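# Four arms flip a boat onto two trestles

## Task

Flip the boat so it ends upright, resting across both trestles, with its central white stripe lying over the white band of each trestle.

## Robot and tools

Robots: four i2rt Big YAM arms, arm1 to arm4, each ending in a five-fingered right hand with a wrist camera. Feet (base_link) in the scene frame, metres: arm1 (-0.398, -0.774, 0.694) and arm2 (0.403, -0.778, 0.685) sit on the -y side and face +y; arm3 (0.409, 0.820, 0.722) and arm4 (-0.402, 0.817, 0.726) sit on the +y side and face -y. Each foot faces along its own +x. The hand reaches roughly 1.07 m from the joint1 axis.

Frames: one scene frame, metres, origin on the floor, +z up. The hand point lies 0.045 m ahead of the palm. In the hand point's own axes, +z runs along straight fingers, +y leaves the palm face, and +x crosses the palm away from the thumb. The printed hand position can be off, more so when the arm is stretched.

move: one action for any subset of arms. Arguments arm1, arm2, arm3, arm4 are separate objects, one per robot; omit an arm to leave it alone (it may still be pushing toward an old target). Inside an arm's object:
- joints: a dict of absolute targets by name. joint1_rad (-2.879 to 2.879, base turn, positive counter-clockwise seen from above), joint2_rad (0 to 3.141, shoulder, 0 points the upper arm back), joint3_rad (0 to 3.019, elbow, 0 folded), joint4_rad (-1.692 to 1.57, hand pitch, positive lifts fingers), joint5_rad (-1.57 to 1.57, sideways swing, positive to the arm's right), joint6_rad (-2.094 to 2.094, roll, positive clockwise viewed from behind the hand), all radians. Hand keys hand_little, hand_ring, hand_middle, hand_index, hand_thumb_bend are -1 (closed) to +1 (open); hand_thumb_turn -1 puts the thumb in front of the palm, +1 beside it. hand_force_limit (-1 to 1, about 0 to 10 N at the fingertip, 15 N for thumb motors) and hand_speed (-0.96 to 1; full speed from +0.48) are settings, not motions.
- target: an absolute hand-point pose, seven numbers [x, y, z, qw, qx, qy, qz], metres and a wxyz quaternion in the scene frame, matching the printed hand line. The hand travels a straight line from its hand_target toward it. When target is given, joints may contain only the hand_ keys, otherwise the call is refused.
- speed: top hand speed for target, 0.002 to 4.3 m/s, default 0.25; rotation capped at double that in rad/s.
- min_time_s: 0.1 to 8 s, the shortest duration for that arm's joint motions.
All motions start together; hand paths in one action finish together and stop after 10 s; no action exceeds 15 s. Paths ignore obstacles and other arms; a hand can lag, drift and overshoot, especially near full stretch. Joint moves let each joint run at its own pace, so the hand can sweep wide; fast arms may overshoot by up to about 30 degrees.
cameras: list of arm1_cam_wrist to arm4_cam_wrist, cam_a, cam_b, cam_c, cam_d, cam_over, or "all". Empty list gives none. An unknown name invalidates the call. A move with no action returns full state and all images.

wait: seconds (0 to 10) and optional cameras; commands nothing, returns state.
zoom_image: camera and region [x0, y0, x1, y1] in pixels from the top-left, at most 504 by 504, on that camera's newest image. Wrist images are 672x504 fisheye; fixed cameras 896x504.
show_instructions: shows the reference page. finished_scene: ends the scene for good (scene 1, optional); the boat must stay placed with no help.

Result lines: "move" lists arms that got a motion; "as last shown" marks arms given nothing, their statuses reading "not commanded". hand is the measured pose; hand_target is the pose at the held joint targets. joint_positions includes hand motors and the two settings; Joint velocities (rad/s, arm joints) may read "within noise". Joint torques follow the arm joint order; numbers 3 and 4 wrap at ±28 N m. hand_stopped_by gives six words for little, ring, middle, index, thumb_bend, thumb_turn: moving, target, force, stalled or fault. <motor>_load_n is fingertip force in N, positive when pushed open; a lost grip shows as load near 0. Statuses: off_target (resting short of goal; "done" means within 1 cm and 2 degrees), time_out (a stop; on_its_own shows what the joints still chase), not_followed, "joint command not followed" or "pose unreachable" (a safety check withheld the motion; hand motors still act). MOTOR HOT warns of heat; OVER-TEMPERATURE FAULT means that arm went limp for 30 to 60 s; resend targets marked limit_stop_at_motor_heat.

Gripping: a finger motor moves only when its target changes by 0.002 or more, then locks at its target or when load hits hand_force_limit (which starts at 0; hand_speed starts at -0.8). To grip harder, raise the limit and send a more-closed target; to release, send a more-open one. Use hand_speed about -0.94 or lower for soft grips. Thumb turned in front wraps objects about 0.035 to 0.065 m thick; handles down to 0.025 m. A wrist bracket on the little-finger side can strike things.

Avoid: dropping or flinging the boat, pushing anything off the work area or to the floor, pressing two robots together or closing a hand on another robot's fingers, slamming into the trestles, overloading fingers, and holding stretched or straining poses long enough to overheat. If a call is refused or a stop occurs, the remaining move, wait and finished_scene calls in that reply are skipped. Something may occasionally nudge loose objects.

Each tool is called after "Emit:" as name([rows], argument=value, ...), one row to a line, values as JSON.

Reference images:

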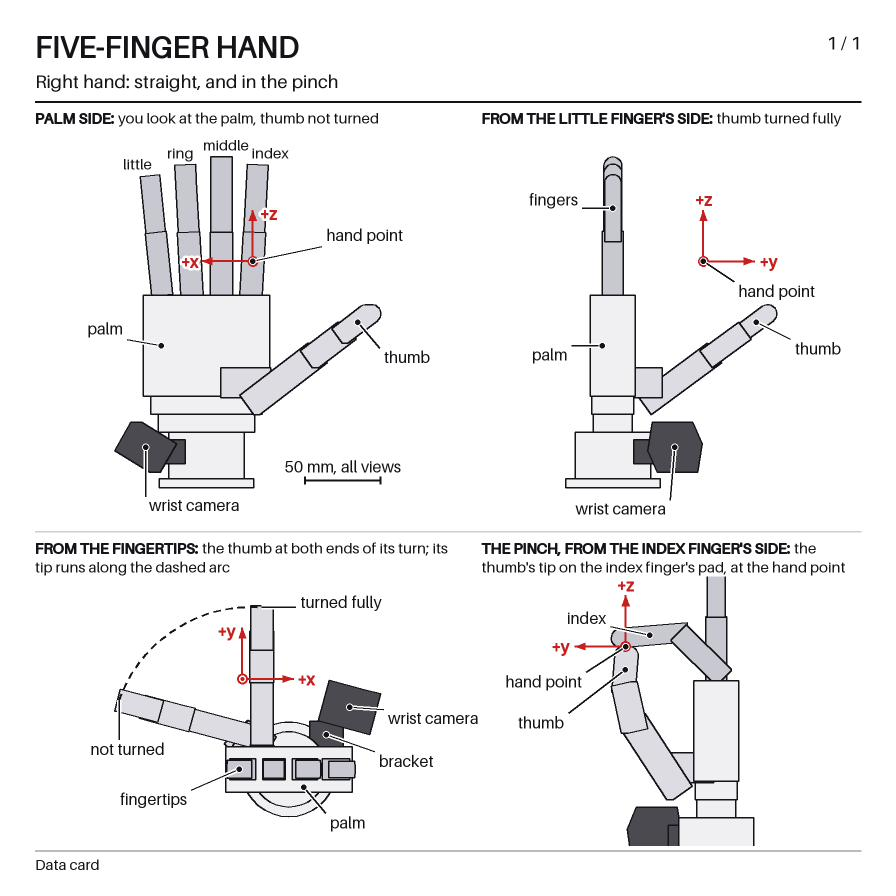

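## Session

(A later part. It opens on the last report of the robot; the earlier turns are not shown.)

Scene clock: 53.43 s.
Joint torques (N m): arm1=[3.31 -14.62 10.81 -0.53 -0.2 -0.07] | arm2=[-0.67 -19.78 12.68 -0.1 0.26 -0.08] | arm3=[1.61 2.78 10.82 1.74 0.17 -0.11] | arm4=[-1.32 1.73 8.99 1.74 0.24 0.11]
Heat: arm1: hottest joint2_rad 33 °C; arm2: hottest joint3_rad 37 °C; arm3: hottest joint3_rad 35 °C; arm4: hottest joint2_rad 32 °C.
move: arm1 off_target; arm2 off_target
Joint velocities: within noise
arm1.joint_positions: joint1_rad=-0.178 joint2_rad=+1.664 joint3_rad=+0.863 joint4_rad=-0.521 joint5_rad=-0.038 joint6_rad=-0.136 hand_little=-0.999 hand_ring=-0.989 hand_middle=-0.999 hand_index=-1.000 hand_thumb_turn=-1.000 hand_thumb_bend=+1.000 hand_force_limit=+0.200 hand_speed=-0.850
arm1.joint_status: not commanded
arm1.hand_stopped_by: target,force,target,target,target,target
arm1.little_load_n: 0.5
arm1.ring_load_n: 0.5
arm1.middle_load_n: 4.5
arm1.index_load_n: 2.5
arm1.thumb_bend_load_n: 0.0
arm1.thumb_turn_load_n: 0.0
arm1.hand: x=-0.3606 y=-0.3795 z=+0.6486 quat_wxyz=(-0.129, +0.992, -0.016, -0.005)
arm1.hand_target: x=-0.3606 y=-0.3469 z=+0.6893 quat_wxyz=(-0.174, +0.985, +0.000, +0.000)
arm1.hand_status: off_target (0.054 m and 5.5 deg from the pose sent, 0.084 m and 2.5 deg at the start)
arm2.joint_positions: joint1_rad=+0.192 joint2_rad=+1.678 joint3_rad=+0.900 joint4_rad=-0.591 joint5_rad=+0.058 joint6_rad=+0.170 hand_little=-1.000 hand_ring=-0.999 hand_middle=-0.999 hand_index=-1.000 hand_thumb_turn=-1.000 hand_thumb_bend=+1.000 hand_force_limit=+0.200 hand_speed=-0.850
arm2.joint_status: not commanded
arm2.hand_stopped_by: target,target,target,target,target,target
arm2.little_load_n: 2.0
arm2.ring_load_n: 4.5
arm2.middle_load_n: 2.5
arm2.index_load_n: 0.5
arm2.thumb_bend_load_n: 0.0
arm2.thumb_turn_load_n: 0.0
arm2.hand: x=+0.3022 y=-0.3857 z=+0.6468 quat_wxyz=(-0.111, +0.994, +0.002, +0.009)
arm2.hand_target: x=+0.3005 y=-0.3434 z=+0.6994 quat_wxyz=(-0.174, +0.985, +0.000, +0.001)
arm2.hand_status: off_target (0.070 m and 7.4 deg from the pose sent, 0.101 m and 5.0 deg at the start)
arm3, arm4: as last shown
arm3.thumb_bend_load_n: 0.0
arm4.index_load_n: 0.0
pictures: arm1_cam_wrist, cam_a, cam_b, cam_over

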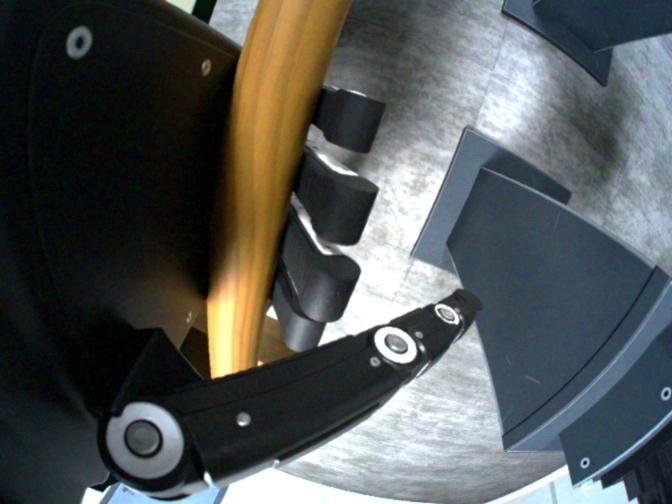

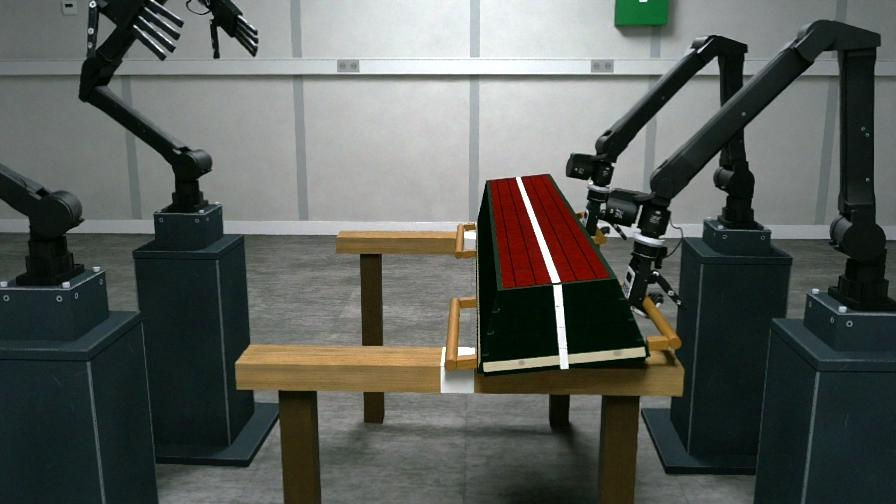

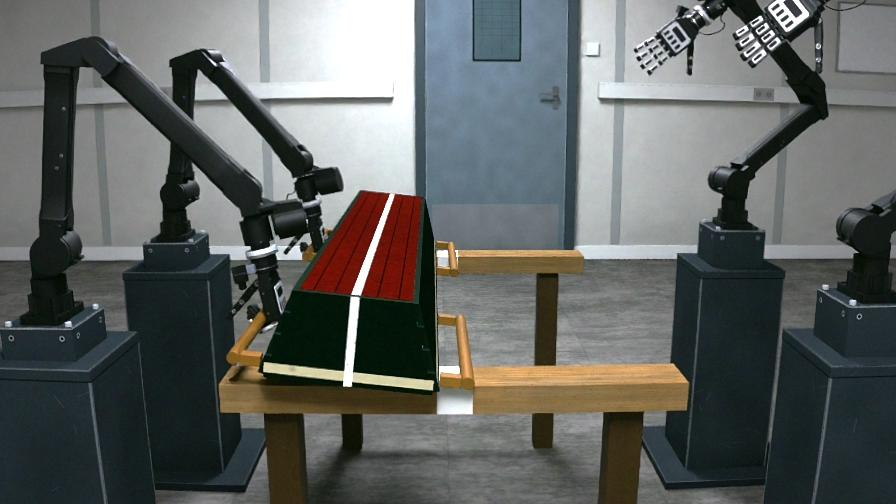

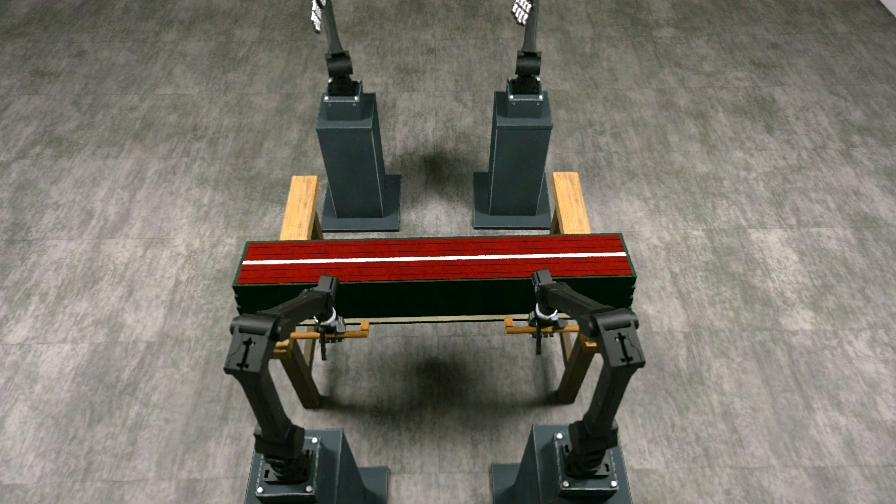

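Emit:
move(arm1={"target": [-0.36, -0.295, 0.80, 0.2164, -0.9763, 0, 0], "speed": 0.07}, arm2={"target": [0.30, -0.285, 0.812, 0.2164, -0.9763, 0, 0], "speed": 0.07}, cameras=["arm1_cam_wrist", "cam_a", "cam_over", "cam_b"])

Scene clock: 56.67 s.
Joint torques (N m): arm1=[3.31 -16.26 15.51 0.14 -0.53 -0.01] | arm2=[-1.26 -20.84 16.69 1.14 0.72 -0.18] | arm3=[1.55 2.73 10.81 1.73 0.17 -0.11] | arm4=[-1.14 1.55 8.85 1.78 0.26 0.1]
Heat: arm1: hottest joint2_rad 33 °C; arm2: hottest joint3_rad 37 °C; arm3: hottest joint3_rad 35 °C; arm4: hottest joint2_rad 32 °C.
move: arm1 off_target; arm2 off_target
Joint velocities: within noise
arm1.joint_positions: joint1_rad=-0.171 joint2_rad=+1.583 joint3_rad=+0.978 joint4_rad=-0.732 joint5_rad=-0.039 joint6_rad=-0.129 hand_little=-0.999 hand_ring=-0.989 hand_middle=-0.999 hand_index=-0.999 hand_thumb_turn=-1.000 hand_thumb_bend=+1.000 hand_force_limit=+0.200 hand_speed=-0.850
arm1.joint_status: not commanded
arm1.hand_stopped_by: target,force,target,target,target,target
arm1.little_load_n: 1.0
arm1.ring_load_n: 3.0
arm1.middle_load_n: 8.0
arm1.index_load_n: 6.0
arm1.thumb_bend_load_n: 0.0
arm1.thumb_turn_load_n: 0.0
arm1.hand: x=-0.3608 y=-0.3659 z=+0.7130 quat_wxyz=(-0.122, +0.992, -0.016, -0.008)
arm1.hand_target: x=-0.3614 y=-0.3111 z=+0.7910 quat_wxyz=(-0.217, +0.976, +0.000, +0.000)
arm1.hand_status: off_target (0.112 m and 11.2 deg from the pose sent, 0.173 m and 10.4 deg at the start; pose on its path clipped on 37 of 79 steps)
arm2.joint_positions: joint1_rad=+0.188 joint2_rad=+1.587 joint3_rad=+0.994 joint4_rad=-0.765 joint5_rad=+0.059 joint6_rad=+0.165 hand_little=-1.000 hand_ring=-0.999 hand_middle=-0.999 hand_index=-1.000 hand_thumb_turn=-1.000 hand_thumb_bend=+1.000 hand_force_limit=+0.200 hand_speed=-0.850
arm2.joint_status: not commanded
arm2.hand_stopped_by: target,target,target,target,target,target
arm2.little_load_n: 4.0
arm2.ring_load_n: 7.5
arm2.middle_load_n: 5.5
arm2.index_load_n: 3.0
arm2.thumb_bend_load_n: 0.0
arm2.thumb_turn_load_n: 0.0
arm2.hand: x=+0.3021 y=-0.3728 z=+0.7098 quat_wxyz=(-0.116, +0.993, +0.002, +0.009)
arm2.hand_target: x=+0.3014 y=-0.3162 z=+0.7872 quat_wxyz=(-0.217, +0.976, -0.001, +0.001)
arm2.hand_status: off_target (0.135 m and 11.8 deg from the pose sent, 0.193 m and 12.3 deg at the start; pose on its path clipped on 55 of 79 steps)
arm3, arm4: as last shown
pictures: arm1_cam_wrist, cam_a, cam_b, cam_over

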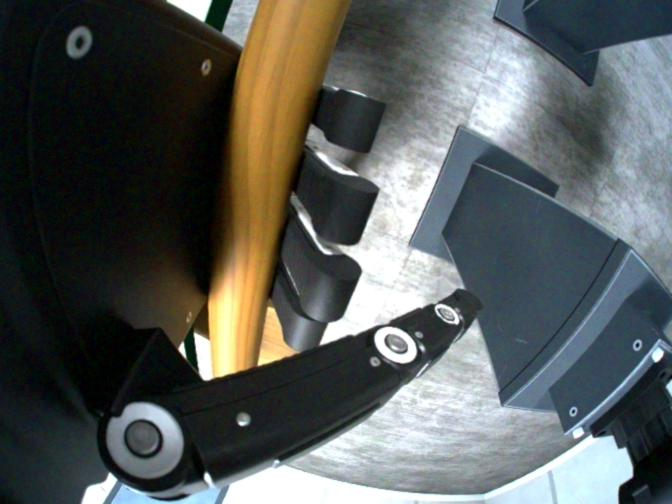

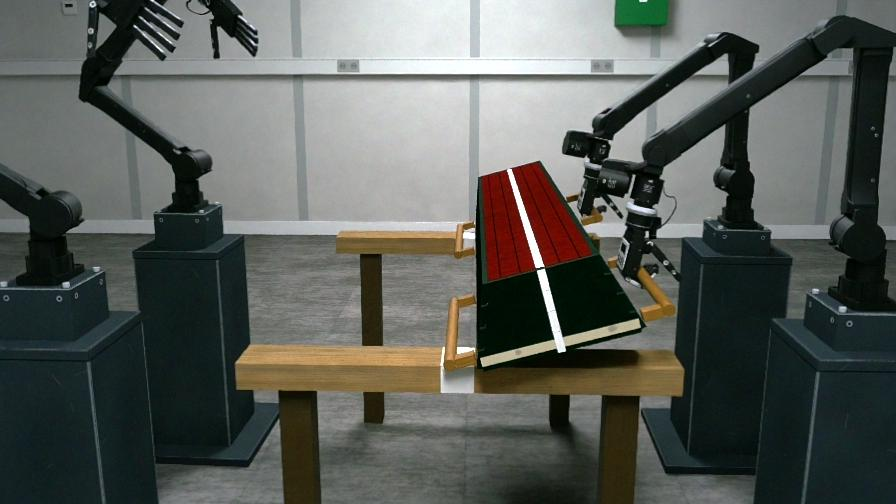

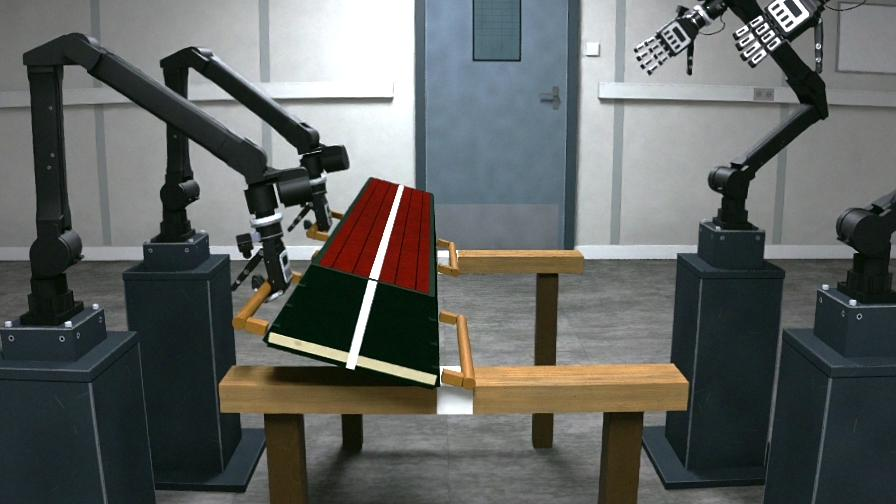

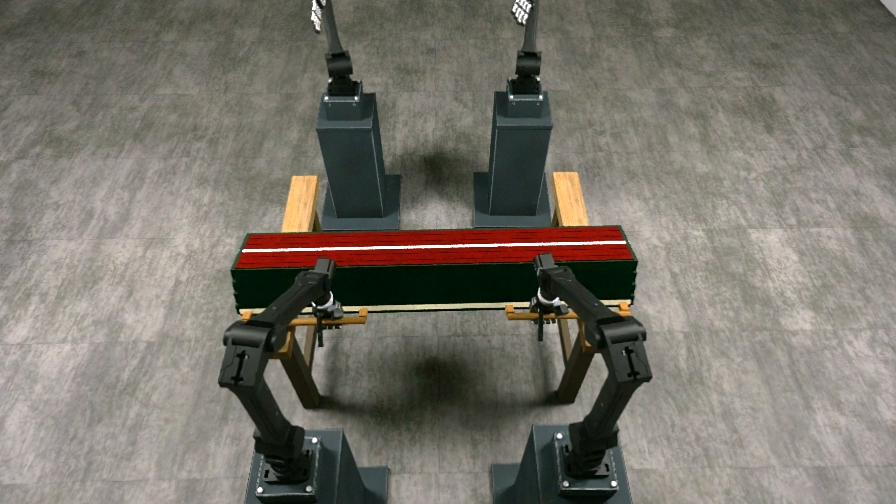

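Emit:
move(arm1={"target": [-0.36, -0.27, 0.87, 0.2588, -0.9659, 0, 0], "speed": 0.07}, arm2={"target": [0.30, -0.265, 0.88, 0.2588, -0.9659, 0, 0], "speed": 0.07}, cameras=["arm1_cam_wrist", "arm2_cam_wrist", "cam_a", "cam_b"])

Scene clock: 65.07 s.
Joint torques (N m): arm1=[4.01 -18.26 13.9 1.62 -0.8 0.03] | arm2=[0.09 -22.59 14.75 2.52 1.32 -0.11] | arm3=[1.67 2.73 10.78 1.73 0.17 -0.11] | arm4=[-0.91 1.73 8.98 1.72 0.28 0.1]
Heat: arm1: hottest joint3_rad 36 °C; arm2: hottest joint3_rad 38 °C; arm3: hottest joint3_rad 35 °C; arm4: hottest joint2_rad 32 °C.
move: arm1 off_target; arm2 off_target
Joint velocities: within noise
arm1.joint_positions: joint1_rad=-0.171 joint2_rad=+1.524 joint3_rad=+0.979 joint4_rad=-0.739 joint5_rad=-0.046 joint6_rad=-0.127 hand_little=-0.999 hand_ring=-0.989 hand_middle=-0.999 hand_index=-0.999 hand_thumb_turn=-1.000 hand_thumb_bend=+1.000 hand_force_limit=+0.200 hand_speed=-0.850
arm1.joint_status: not commanded
arm1.hand_stopped_by: target,force,target,target,target,target
arm1.little_load_n: 2.5
arm1.ring_load_n: 6.0
arm1.middle_load_n: 10.5
arm1.index_load_n: 8.0
arm1.thumb_bend_load_n: 0.0
arm1.thumb_turn_load_n: 0.0
arm1.hand: x=-0.3614 y=-0.3614 z=+0.7365 quat_wxyz=(-0.148, +0.989, -0.016, -0.007)
arm1.hand_target: x=-0.3617 y=-0.3132 z=+0.8192 quat_wxyz=(-0.258, +0.966, +0.001, +0.000)
arm1.hand_status: off_target (0.162 m and 13.1 deg from the pose sent, 0.184 m and 16.2 deg at the start; pose on its path clipped on 58 of 61 steps)
arm2.joint_positions: joint1_rad=+0.188 joint2_rad=+1.530 joint3_rad=+0.995 joint4_rad=-0.771 joint5_rad=+0.060 joint6_rad=+0.163 hand_little=-0.999 hand_ring=-0.999 hand_middle=-0.999 hand_index=-0.999 hand_thumb_turn=-1.000 hand_thumb_bend=+1.000 hand_force_limit=+0.200 hand_speed=-0.850
arm2.joint_status: not commanded
arm2.hand_stopped_by: target,target,target,target,target,target
arm2.little_load_n: 6.0
arm2.ring_load_n: 6.5
arm2.middle_load_n: 5.0
arm2.index_load_n: 3.5
arm2.thumb_bend_load_n: 0.0
arm2.thumb_turn_load_n: 0.0
arm2.hand: x=+0.3020 y=-0.3683 z=+0.7329 quat_wxyz=(-0.142, +0.990, +0.002, +0.005)
arm2.hand_target: x=+0.3015 y=-0.3192 z=+0.8159 quat_wxyz=(-0.258, +0.966, -0.002, +0.000)
arm2.hand_status: off_target (0.180 m and 13.7 deg from the pose sent, 0.201 m and 16.8 deg at the start; pose on its path clipped on 59 of 61 steps)
arm3, arm4: as last shown
arm3.thumb_turn_load_n: 0.5
arm4.little_load_n: 0.5

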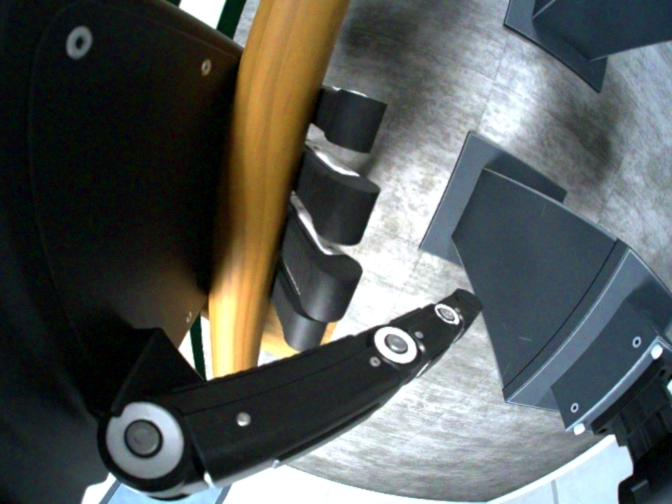

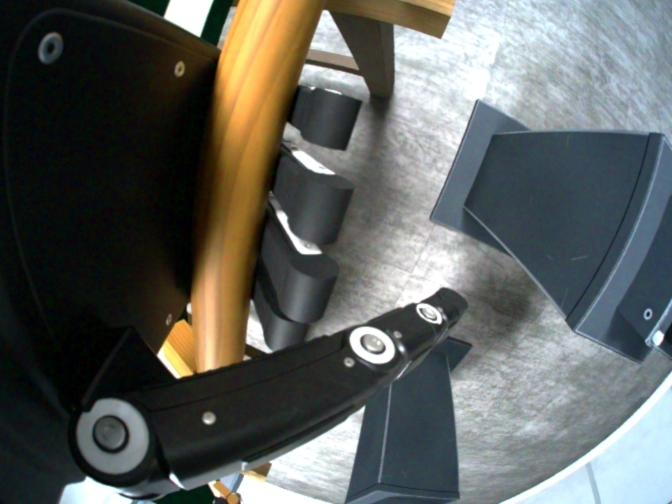

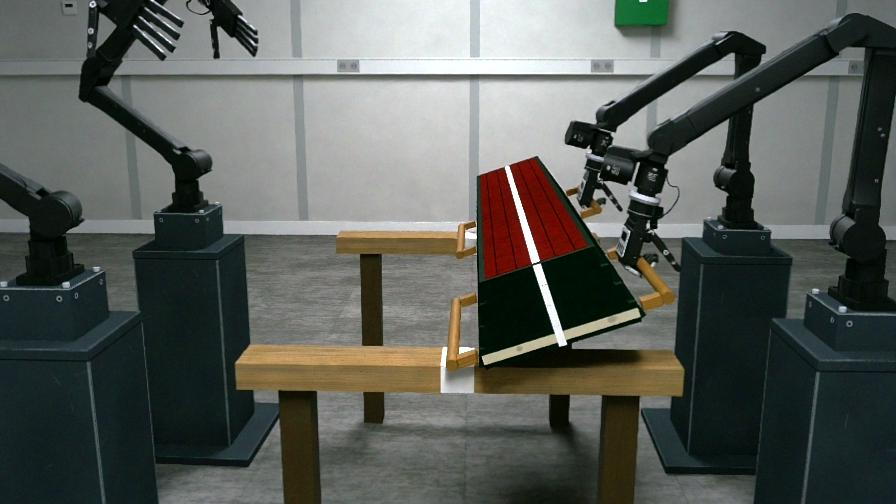

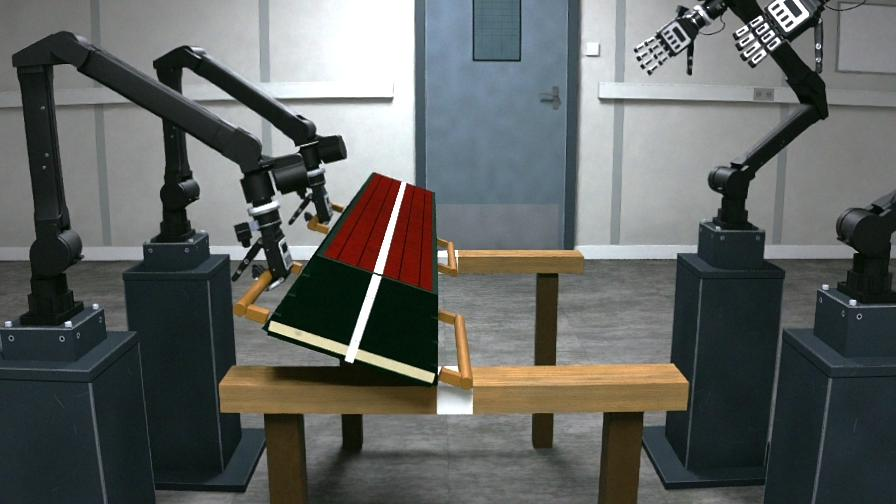

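Emit:
move(arm1={"joints": {"joint1_rad": -0.157, "joint2_rad": 1.465, "joint3_rad": 1.38, "joint4_rad": -0.92, "joint5_rad": -0.05, "joint6_rad": -0.14}, "min_time_s": 4}, arm2={"joints": {"joint1_rad": 0.172, "joint2_rad": 1.45, "joint3_rad": 1.40, "joint4_rad": -0.93, "joint5_rad": 0.06, "joint6_rad": 0.16}, "min_time_s": 4}, cameras=["arm1_cam_wrist", "arm2_cam_wrist", "cam_a", "cam_b", "cam_over"])

Scene clock: 75.73 s.
Joint torques (N m): arm1=[2.49 -15.85 16.84 2.99 -0.21 -0.08] | arm2=[0.38 -20.84 19.19 3.63 0.59 0.11] | arm3=[1.67 2.73 10.81 1.73 0.17 -0.11] | arm4=[-1.32 1.2 8.84 1.81 0.22 0.13]
Heat: arm1: hottest joint3_rad 42 °C; arm2: hottest joint3_rad 42 °C; arm3: hottest joint3_rad 35 °C; arm4: hottest joint2_rad 32 °C.
move: arm1 time_out; arm2 time_out
Joint velocities: within noise
arm1.joint_positions: joint1_rad=-0.166 joint2_rad=+1.530 joint3_rad=+1.209 joint4_rad=-0.983 joint5_rad=-0.045 joint6_rad=-0.119 hand_little=-0.999 hand_ring=-0.989 hand_middle=-0.999 hand_index=-0.999 hand_thumb_turn=-1.000 hand_thumb_bend=+1.000 hand_force_limit=+0.200 hand_speed=-0.850
arm1.joint_status: joint3_rad time_out (moved +0.230 of +0.401); joint4_rad time_out (moved -0.244 of -0.181); the others done
arm1.hand_stopped_by: target,force,target,target,target,target
arm1.little_load_n: 3.5
arm1.ring_load_n: 6.5
arm1.middle_load_n: 10.0
arm1.index_load_n: 9.0
arm1.thumb_bend_load_n: 0.0
arm1.thumb_turn_load_n: 0.0
arm1.on_its_own: joint3_rad reads +1.209 and still pushes toward +1.321 since a time_out; joint4_rad reads -0.983 and still pushes toward -0.920 since a time_out
arm1.hand: x=-0.3578 y=-0.3294 z=+0.8134 quat_wxyz=(-0.138, +0.990, -0.017, -0.009)
arm1.hand_target: x=-0.3520 y=-0.2748 z=+0.8922 quat_wxyz=(-0.255, +0.967, +0.000, +0.007)
arm1.hand_status: not commanded
arm2.joint_positions: joint1_rad=+0.175 joint2_rad=+1.536 joint3_rad=+1.222 joint4_rad=-0.994 joint5_rad=+0.046 joint6_rad=+0.148 hand_little=-0.999 hand_ring=-0.999 hand_middle=-0.999 hand_index=-0.999 hand_thumb_turn=-1.000 hand_thumb_bend=+1.000 hand_force_limit=+0.200 hand_speed=-0.850
arm2.joint_status: joint3_rad time_out (moved +0.227 of +0.405); joint4_rad time_out (moved -0.224 of -0.159); the others done
arm2.hand_stopped_by: target,target,target,target,target,target
arm2.little_load_n: 6.0
arm2.ring_load_n: 7.0
arm2.middle_load_n: 5.5
arm2.index_load_n: 5.0
arm2.thumb_bend_load_n: 0.0
arm2.thumb_turn_load_n: 0.0
arm2.on_its_own: joint3_rad reads +1.222 and still pushes toward +1.334 since a time_out; joint4_rad reads -0.994 and still pushes toward -0.930 since a time_out
arm2.hand: x=+0.2999 y=-0.3334 z=+0.8100 quat_wxyz=(-0.139, +0.990, +0.004, +0.001)
arm2.hand_target: x=+0.2948 y=-0.2799 z=+0.9015 quat_wxyz=(-0.267, +0.964, -0.008, -0.015)
arm2.hand_status: not commanded
arm3, arm4: as last shown
arm3.thumb_turn_load_n: 0.0
arm4.little_load_n: 0.0

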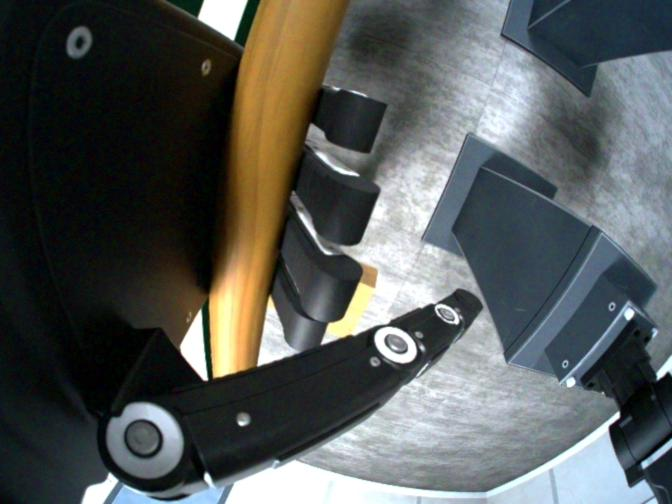

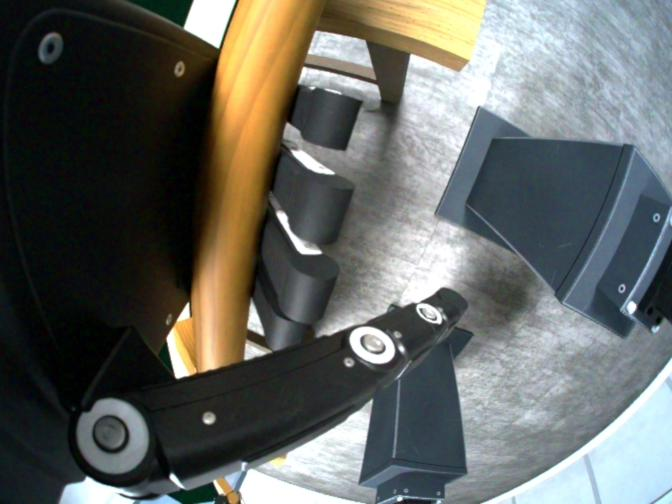

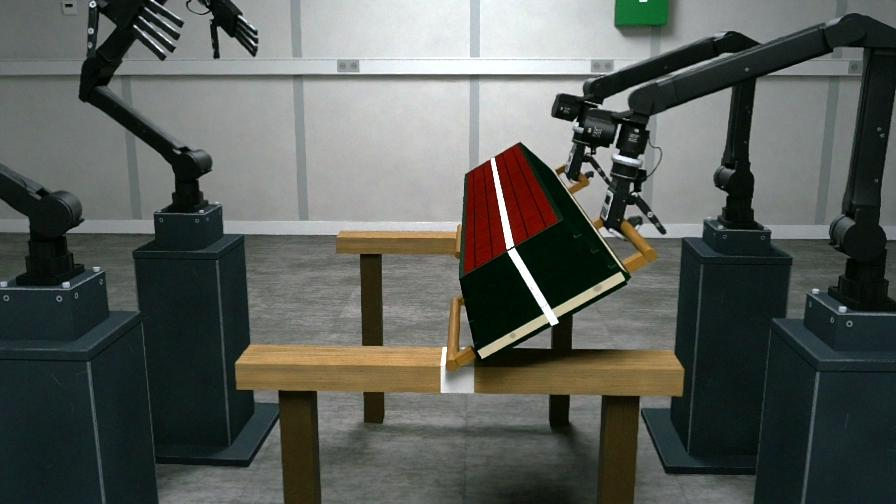

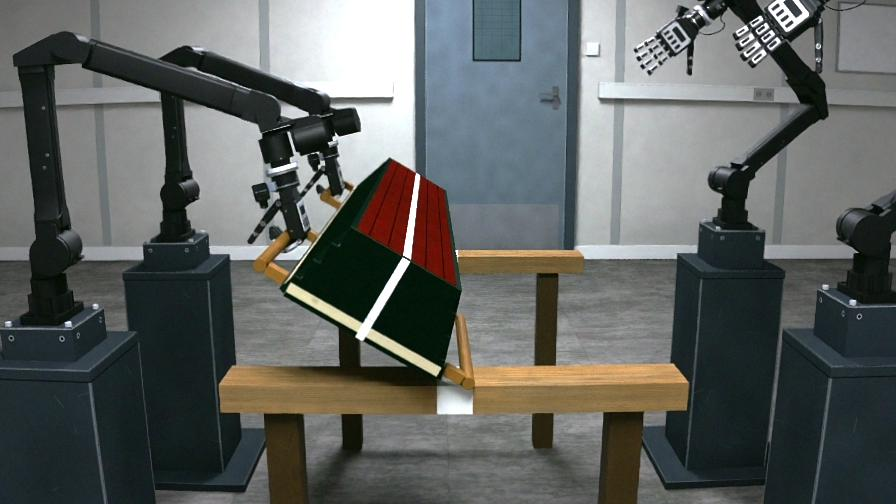

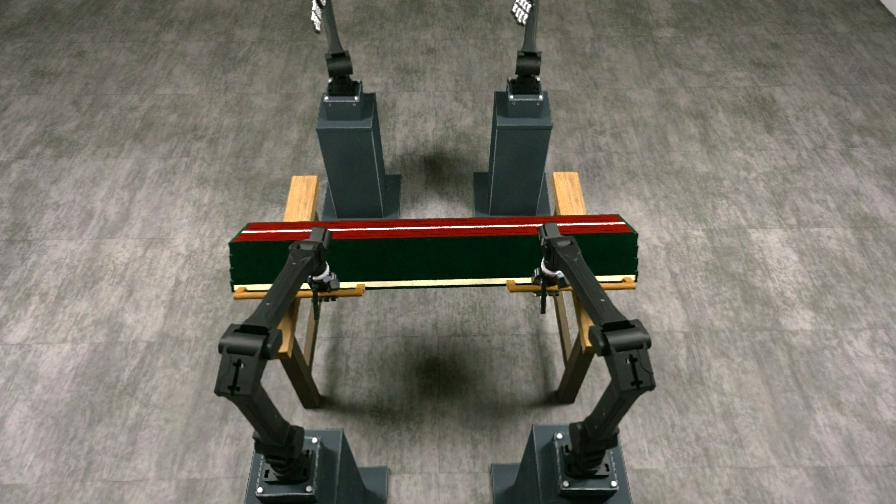

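Emit:
move(arm1={"target": [-0.36, -0.185, 0.965, 0.2588, -0.9659, 0, 0], "speed": 0.08}, arm2={"target": [0.30, -0.18, 0.97, 0.2588, -0.9659, 0, 0], "speed": 0.08}, cameras=["arm1_cam_wrist", "cam_a", "cam_b", "cam_over"])

Scene clock: 78.23 s.
Joint torques (N m): arm1=[3.49 -15.68 16.53 3.38 -0.54 0.06] | arm2=[0.73 -19.31 18.71 4.18 1.35 -0.05] | arm3=[1.61 2.78 10.8 1.73 0.17 -0.11] | arm4=[-1.44 2.61 9.14 1.73 0.3 0.08]
Heat: arm1: hottest joint3_rad 43 °C; arm2: hottest joint3_rad 43 °C; arm3: hottest joint3_rad 36 °C; arm4: hottest joint2_rad 32 °C.
move: arm1 off_target; arm2 off_target
Joint velocities: within noise
arm1.joint_positions: joint1_rad=-0.158 joint2_rad=+1.530 joint3_rad=+1.209 joint4_rad=-0.984 joint5_rad=-0.045 joint6_rad=-0.119 hand_little=-0.999 hand_ring=-0.989 hand_middle=-0.999 hand_index=-0.999 hand_thumb_turn=-1.000 hand_thumb_bend=+1.000 hand_force_limit=+0.200 hand_speed=-0.850
arm1.joint_status: not commanded
arm1.hand_stopped_by: target,force,target,target,target,target
arm1.little_load_n: 4.0
arm1.ring_load_n: 7.0
arm1.middle_load_n: 10.0
arm1.index_load_n: 9.0
arm1.thumb_bend_load_n: 0.0
arm1.thumb_turn_load_n: 0.0
arm1.hand: x=-0.3612 y=-0.3293 z=+0.8133 quat_wxyz=(-0.137, +0.990, -0.014, -0.010)
arm1.hand_target: x=-0.3620 y=-0.2725 z=+0.8914 quat_wxyz=(-0.259, +0.966, +0.001, +0.000)
arm1.hand_status: off_target (0.209 m and 14.4 deg from the pose sent, 0.209 m and 14.3 deg at the start; pose on its path clipped on 59 of 61 steps)
arm2.joint_positions: joint1_rad=+0.175 joint2_rad=+1.537 joint3_rad=+1.222 joint4_rad=-0.995 joint5_rad=+0.049 joint6_rad=+0.145 hand_little=-0.999 hand_ring=-0.999 hand_middle=-0.999 hand_index=-0.999 hand_thumb_turn=-1.000 hand_thumb_bend=+1.000 hand_force_limit=+0.200 hand_speed=-0.850
arm2.joint_status: not commanded
arm2.hand_stopped_by: target,target,target,target,target,target
arm2.little_load_n: 6.0
arm2.ring_load_n: 7.0
arm2.middle_load_n: 5.5
arm2.index_load_n: 4.5
arm2.thumb_bend_load_n: 0.0
arm2.thumb_turn_load_n: 0.0
arm2.hand: x=+0.3008 y=-0.3337 z=+0.8092 quat_wxyz=(-0.138, +0.990, +0.005, +0.002)
arm2.hand_target: x=+0.3019 y=-0.2765 z=+0.8872 quat_wxyz=(-0.258, +0.966, -0.002, +0.000)
arm2.hand_status: off_target (0.222 m and 14.1 deg from the pose sent, 0.222 m and 14.0 deg at the start; pose on its path clipped on 61 of 61 steps)
arm3.joint_positions: joint1_rad=-0.095 joint2_rad=+0.617 joint3_rad=+1.417 joint4_rad=-1.504 joint5_rad=+0.251 joint6_rad=-0.983 hand_little=+1.000 hand_ring=+1.000 hand_middle=+1.000 hand_index=+1.000 hand_thumb_turn=+1.000 hand_thumb_bend=+1.000 hand_force_limit=+0.000 hand_speed=-0.800
arm3.joint_status: not commanded
arm3.hand_stopped_by: target,target,target,target,target,target
arm3.little_load_n: 0.0
arm3.ring_load_n: 0.0
arm3.middle_load_n: 0.0
arm3.index_load_n: 0.0
arm3.thumb_bend_load_n: 0.0
arm3.thumb_turn_load_n: 0.0
arm3.hand: x=+0.3032 y=+0.6545 z=+1.1895 quat_wxyz=(+0.311, +0.326, -0.844, +0.292)
arm3.hand_target: x=+0.3031 y=+0.6546 z=+1.1989 quat_wxyz=(+0.317, +0.323, -0.839, +0.302)
arm3.hand_status: not commanded
arm4.joint_positions: joint1_rad=+0.249 joint2_rad=+0.620 joint3_rad=+1.390 joint4_rad=-1.453 joint5_rad=+0.283 joint6_rad=-1.394 hand_little=+1.000 hand_ring=+1.000 hand_middle=+1.000 hand_index=+1.000 hand_thumb_turn=+1.000 hand_thumb_bend=+1.000 hand_force_limit=+0.000 hand_speed=-0.800
arm4.joint_status: not commanded
arm4.hand_stopped_by: target,target,target,target,target,target
arm4.little_load_n: 0.0
arm4.ring_load_n: 0.0
arm4.middle_load_n: 0.0
arm4.index_load_n: 0.0
arm4.thumb_bend_load_n: 0.0
arm4.thumb_turn_load_n: 0.0
arm4.hand: x=-0.4552 y=+0.6060 z=+1.2123 quat_wxyz=(+0.343, +0.611, -0.654, +0.285)
arm4.hand_target: x=-0.4552 y=+0.6063 z=+1.2223 quat_wxyz=(+0.348, +0.606, -0.652, +0.295)
arm4.hand_status: not commanded

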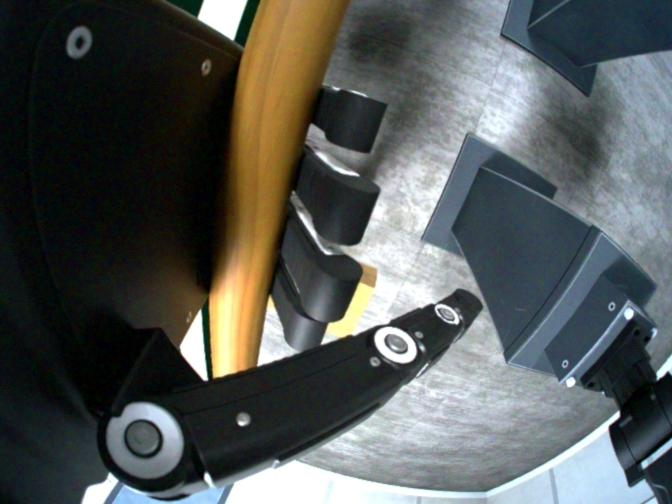

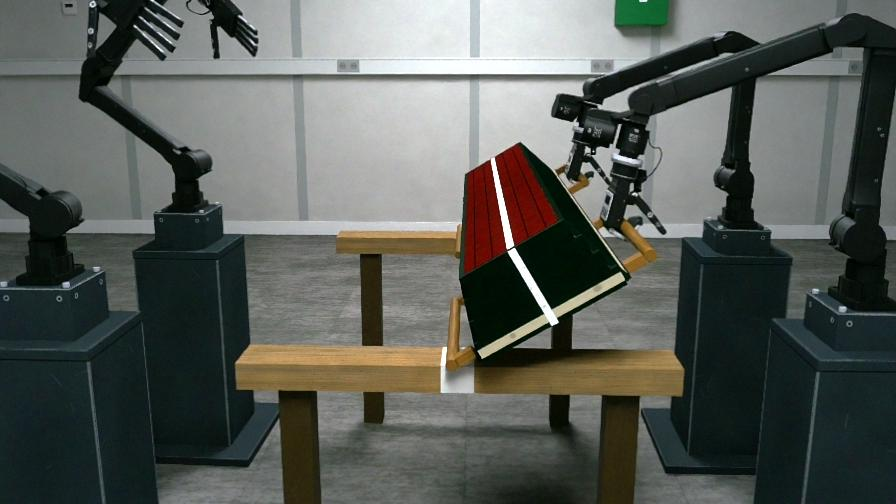

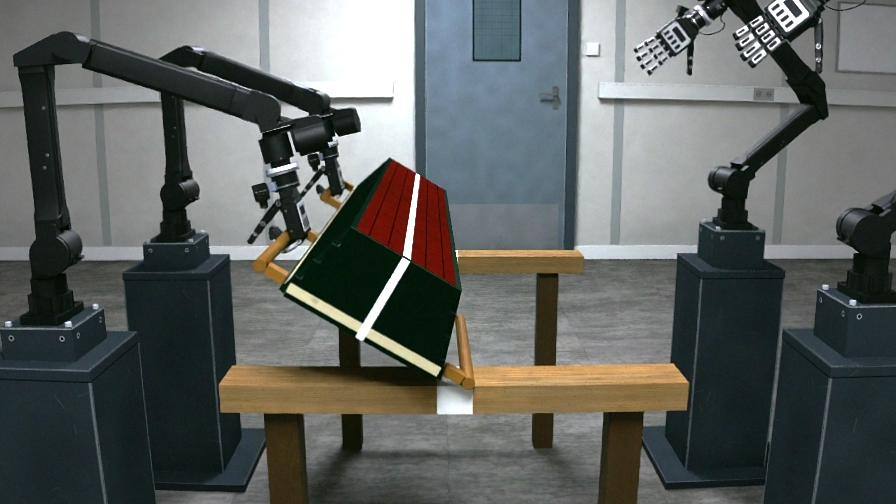

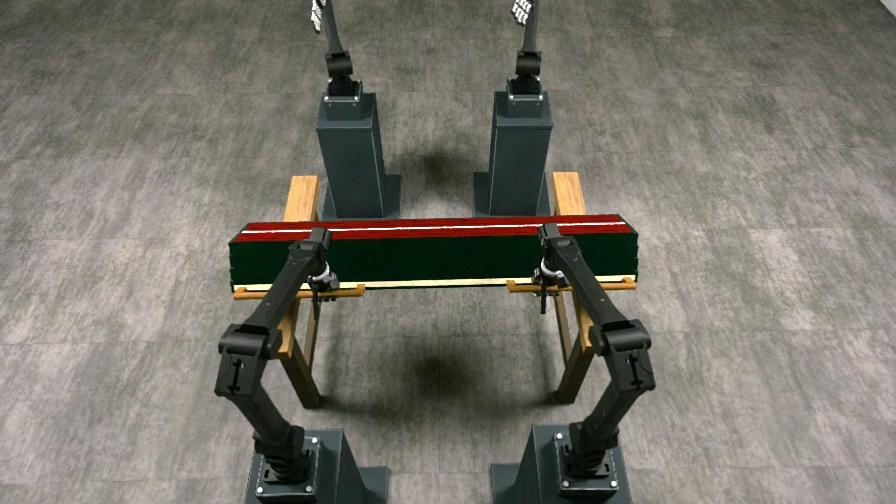

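Emit:
move(arm1={"joints": {"joint1_rad": -0.138, "joint2_rad": 1.645, "joint3_rad": 1.72, "joint4_rad": -0.99, "joint5_rad": -0.05, "joint6_rad": -0.125}, "min_time_s": 5}, arm2={"joints": {"joint1_rad": 0.15, "joint2_rad": 1.648, "joint3_rad": 1.755, "joint4_rad": -1.0, "joint5_rad": 0.055, "joint6_rad": 0.14}, "min_time_s": 5}, cameras=["arm1_cam_wrist", "arm2_cam_wrist", "cam_a", "cam_b", "cam_over"])

Scene clock: 88.57 s.
Joint torques (N m): arm1=[2.37 -18.2 17.5 3.84 -0.12 -0.09] | arm2=[0.67 -25.7 19.45 4.16 0.54 0.36] | arm3=[1.61 2.78 10.81 1.72 0.17 -0.11] | arm4=[-1.32 1.9 8.85 1.63 0.27 0.1]
Heat: arm1: hottest joint3_rad 46 °C; arm2: hottest joint3_rad 47 °C; arm3: hottest joint3_rad 36 °C; arm4: hottest joint2_rad 32 °C.
move: arm1 time_out; arm2 time_out
Joint velocities: within noise
arm1.joint_positions: joint1_rad=-0.138 joint2_rad=+1.712 joint3_rad=+1.542 joint4_rad=-1.073 joint5_rad=-0.047 joint6_rad=-0.107 hand_little=-0.999 hand_ring=-0.989 hand_middle=-0.999 hand_index=-0.999 hand_thumb_turn=-1.000 hand_thumb_bend=+1.000 hand_force_limit=+0.200 hand_speed=-0.850
arm1.joint_status: joint3_rad time_out (moved +0.334 of +0.511); joint4_rad time_out (moved -0.089 of -0.006); the others done
arm1.hand_stopped_by: target,force,target,target,target,target
arm1.little_load_n: 4.5
arm1.ring_load_n: 7.0
arm1.middle_load_n: 9.5
arm1.index_load_n: 8.5
arm1.thumb_bend_load_n: 0.0
arm1.thumb_turn_load_n: 0.0
arm1.on_its_own: joint3_rad reads +1.542 and still pushes toward +1.655 since a time_out; joint4_rad reads -1.073 and still pushes toward -0.990 since a time_out
arm1.hand: x=-0.3580 y=-0.2300 z=+0.8557 quat_wxyz=(-0.168, +0.986, -0.009, -0.009)
arm1.hand_target: x=-0.3497 y=-0.1809 z=+0.9474 quat_wxyz=(-0.295, +0.955, +0.003, +0.008)
arm1.hand_status: not commanded
arm2.joint_positions: joint1_rad=+0.150 joint2_rad=+1.742 joint3_rad=+1.583 joint4_rad=-1.072 joint5_rad=+0.043 joint6_rad=+0.105 hand_little=-0.999 hand_ring=-0.999 hand_middle=-0.999 hand_index=-0.999 hand_thumb_turn=-1.000 hand_thumb_bend=+1.000 hand_force_limit=+0.200 hand_speed=-0.850
arm2.joint_status: joint3_rad time_out (moved +0.362 of +0.533); joint4_rad time_out (moved -0.077 of -0.005); the others done
arm2.hand_stopped_by: target,target,target,target,target,target
arm2.little_load_n: 5.5
arm2.ring_load_n: 6.5
arm2.middle_load_n: 5.5
arm2.index_load_n: 4.5
arm2.thumb_bend_load_n: 0.0
arm2.thumb_turn_load_n: 0.0
arm2.on_its_own: joint3_rad reads +1.583 and still pushes toward +1.696 since a time_out; joint4_rad reads -1.072 and still pushes toward -1.000 since a time_out
arm2.hand: x=+0.2976 y=-0.2220 z=+0.8515 quat_wxyz=(-0.177, +0.984, +0.012, -0.002)
arm2.hand_target: x=+0.2926 y=-0.1787 z=+0.9624 quat_wxyz=(-0.311, +0.950, -0.010, -0.018)
arm2.hand_status: not commanded
arm3, arm4: as last shown

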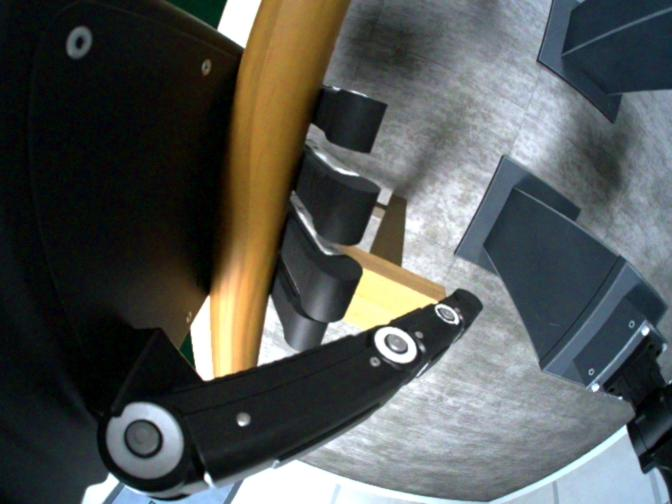

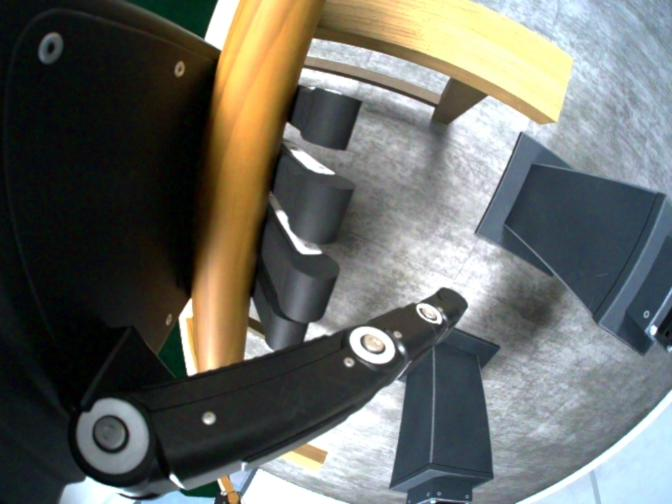

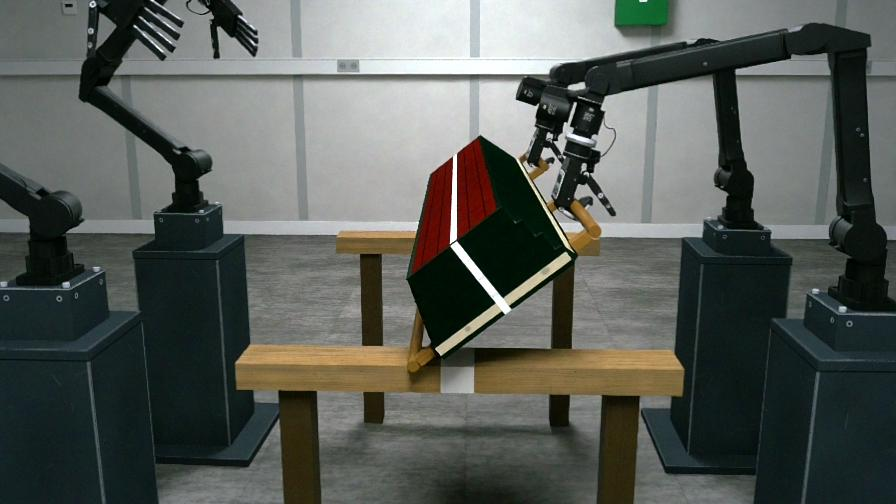

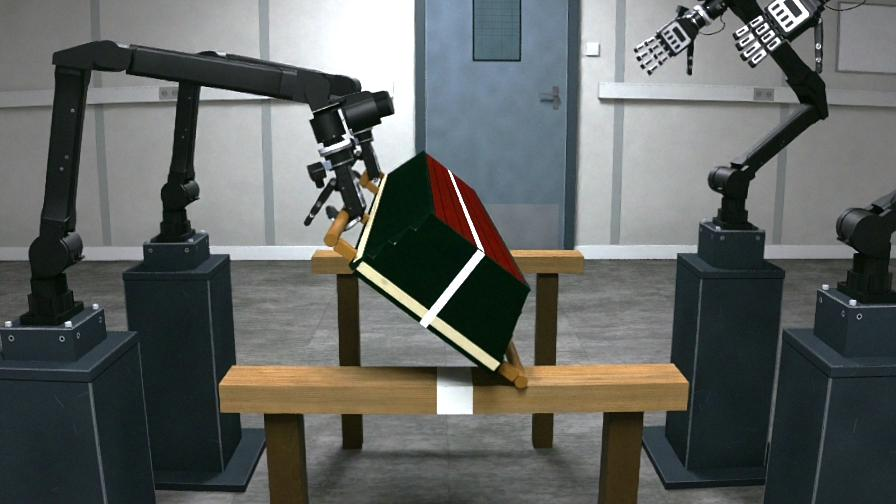

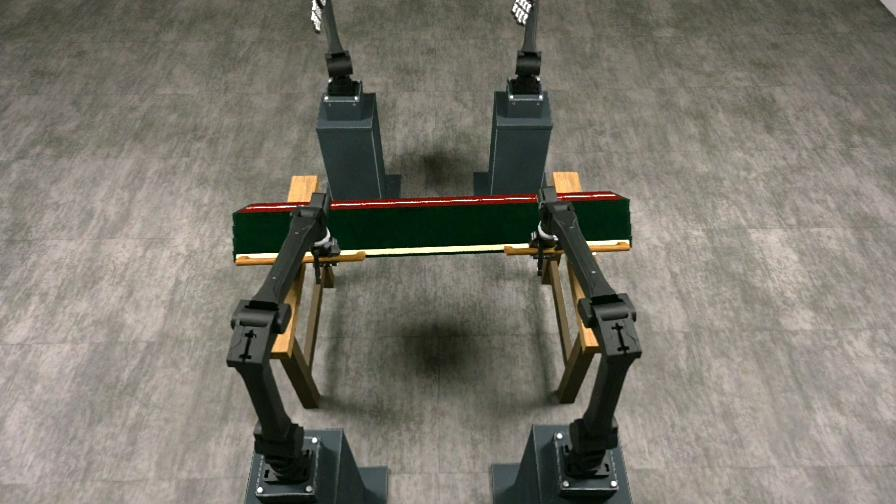

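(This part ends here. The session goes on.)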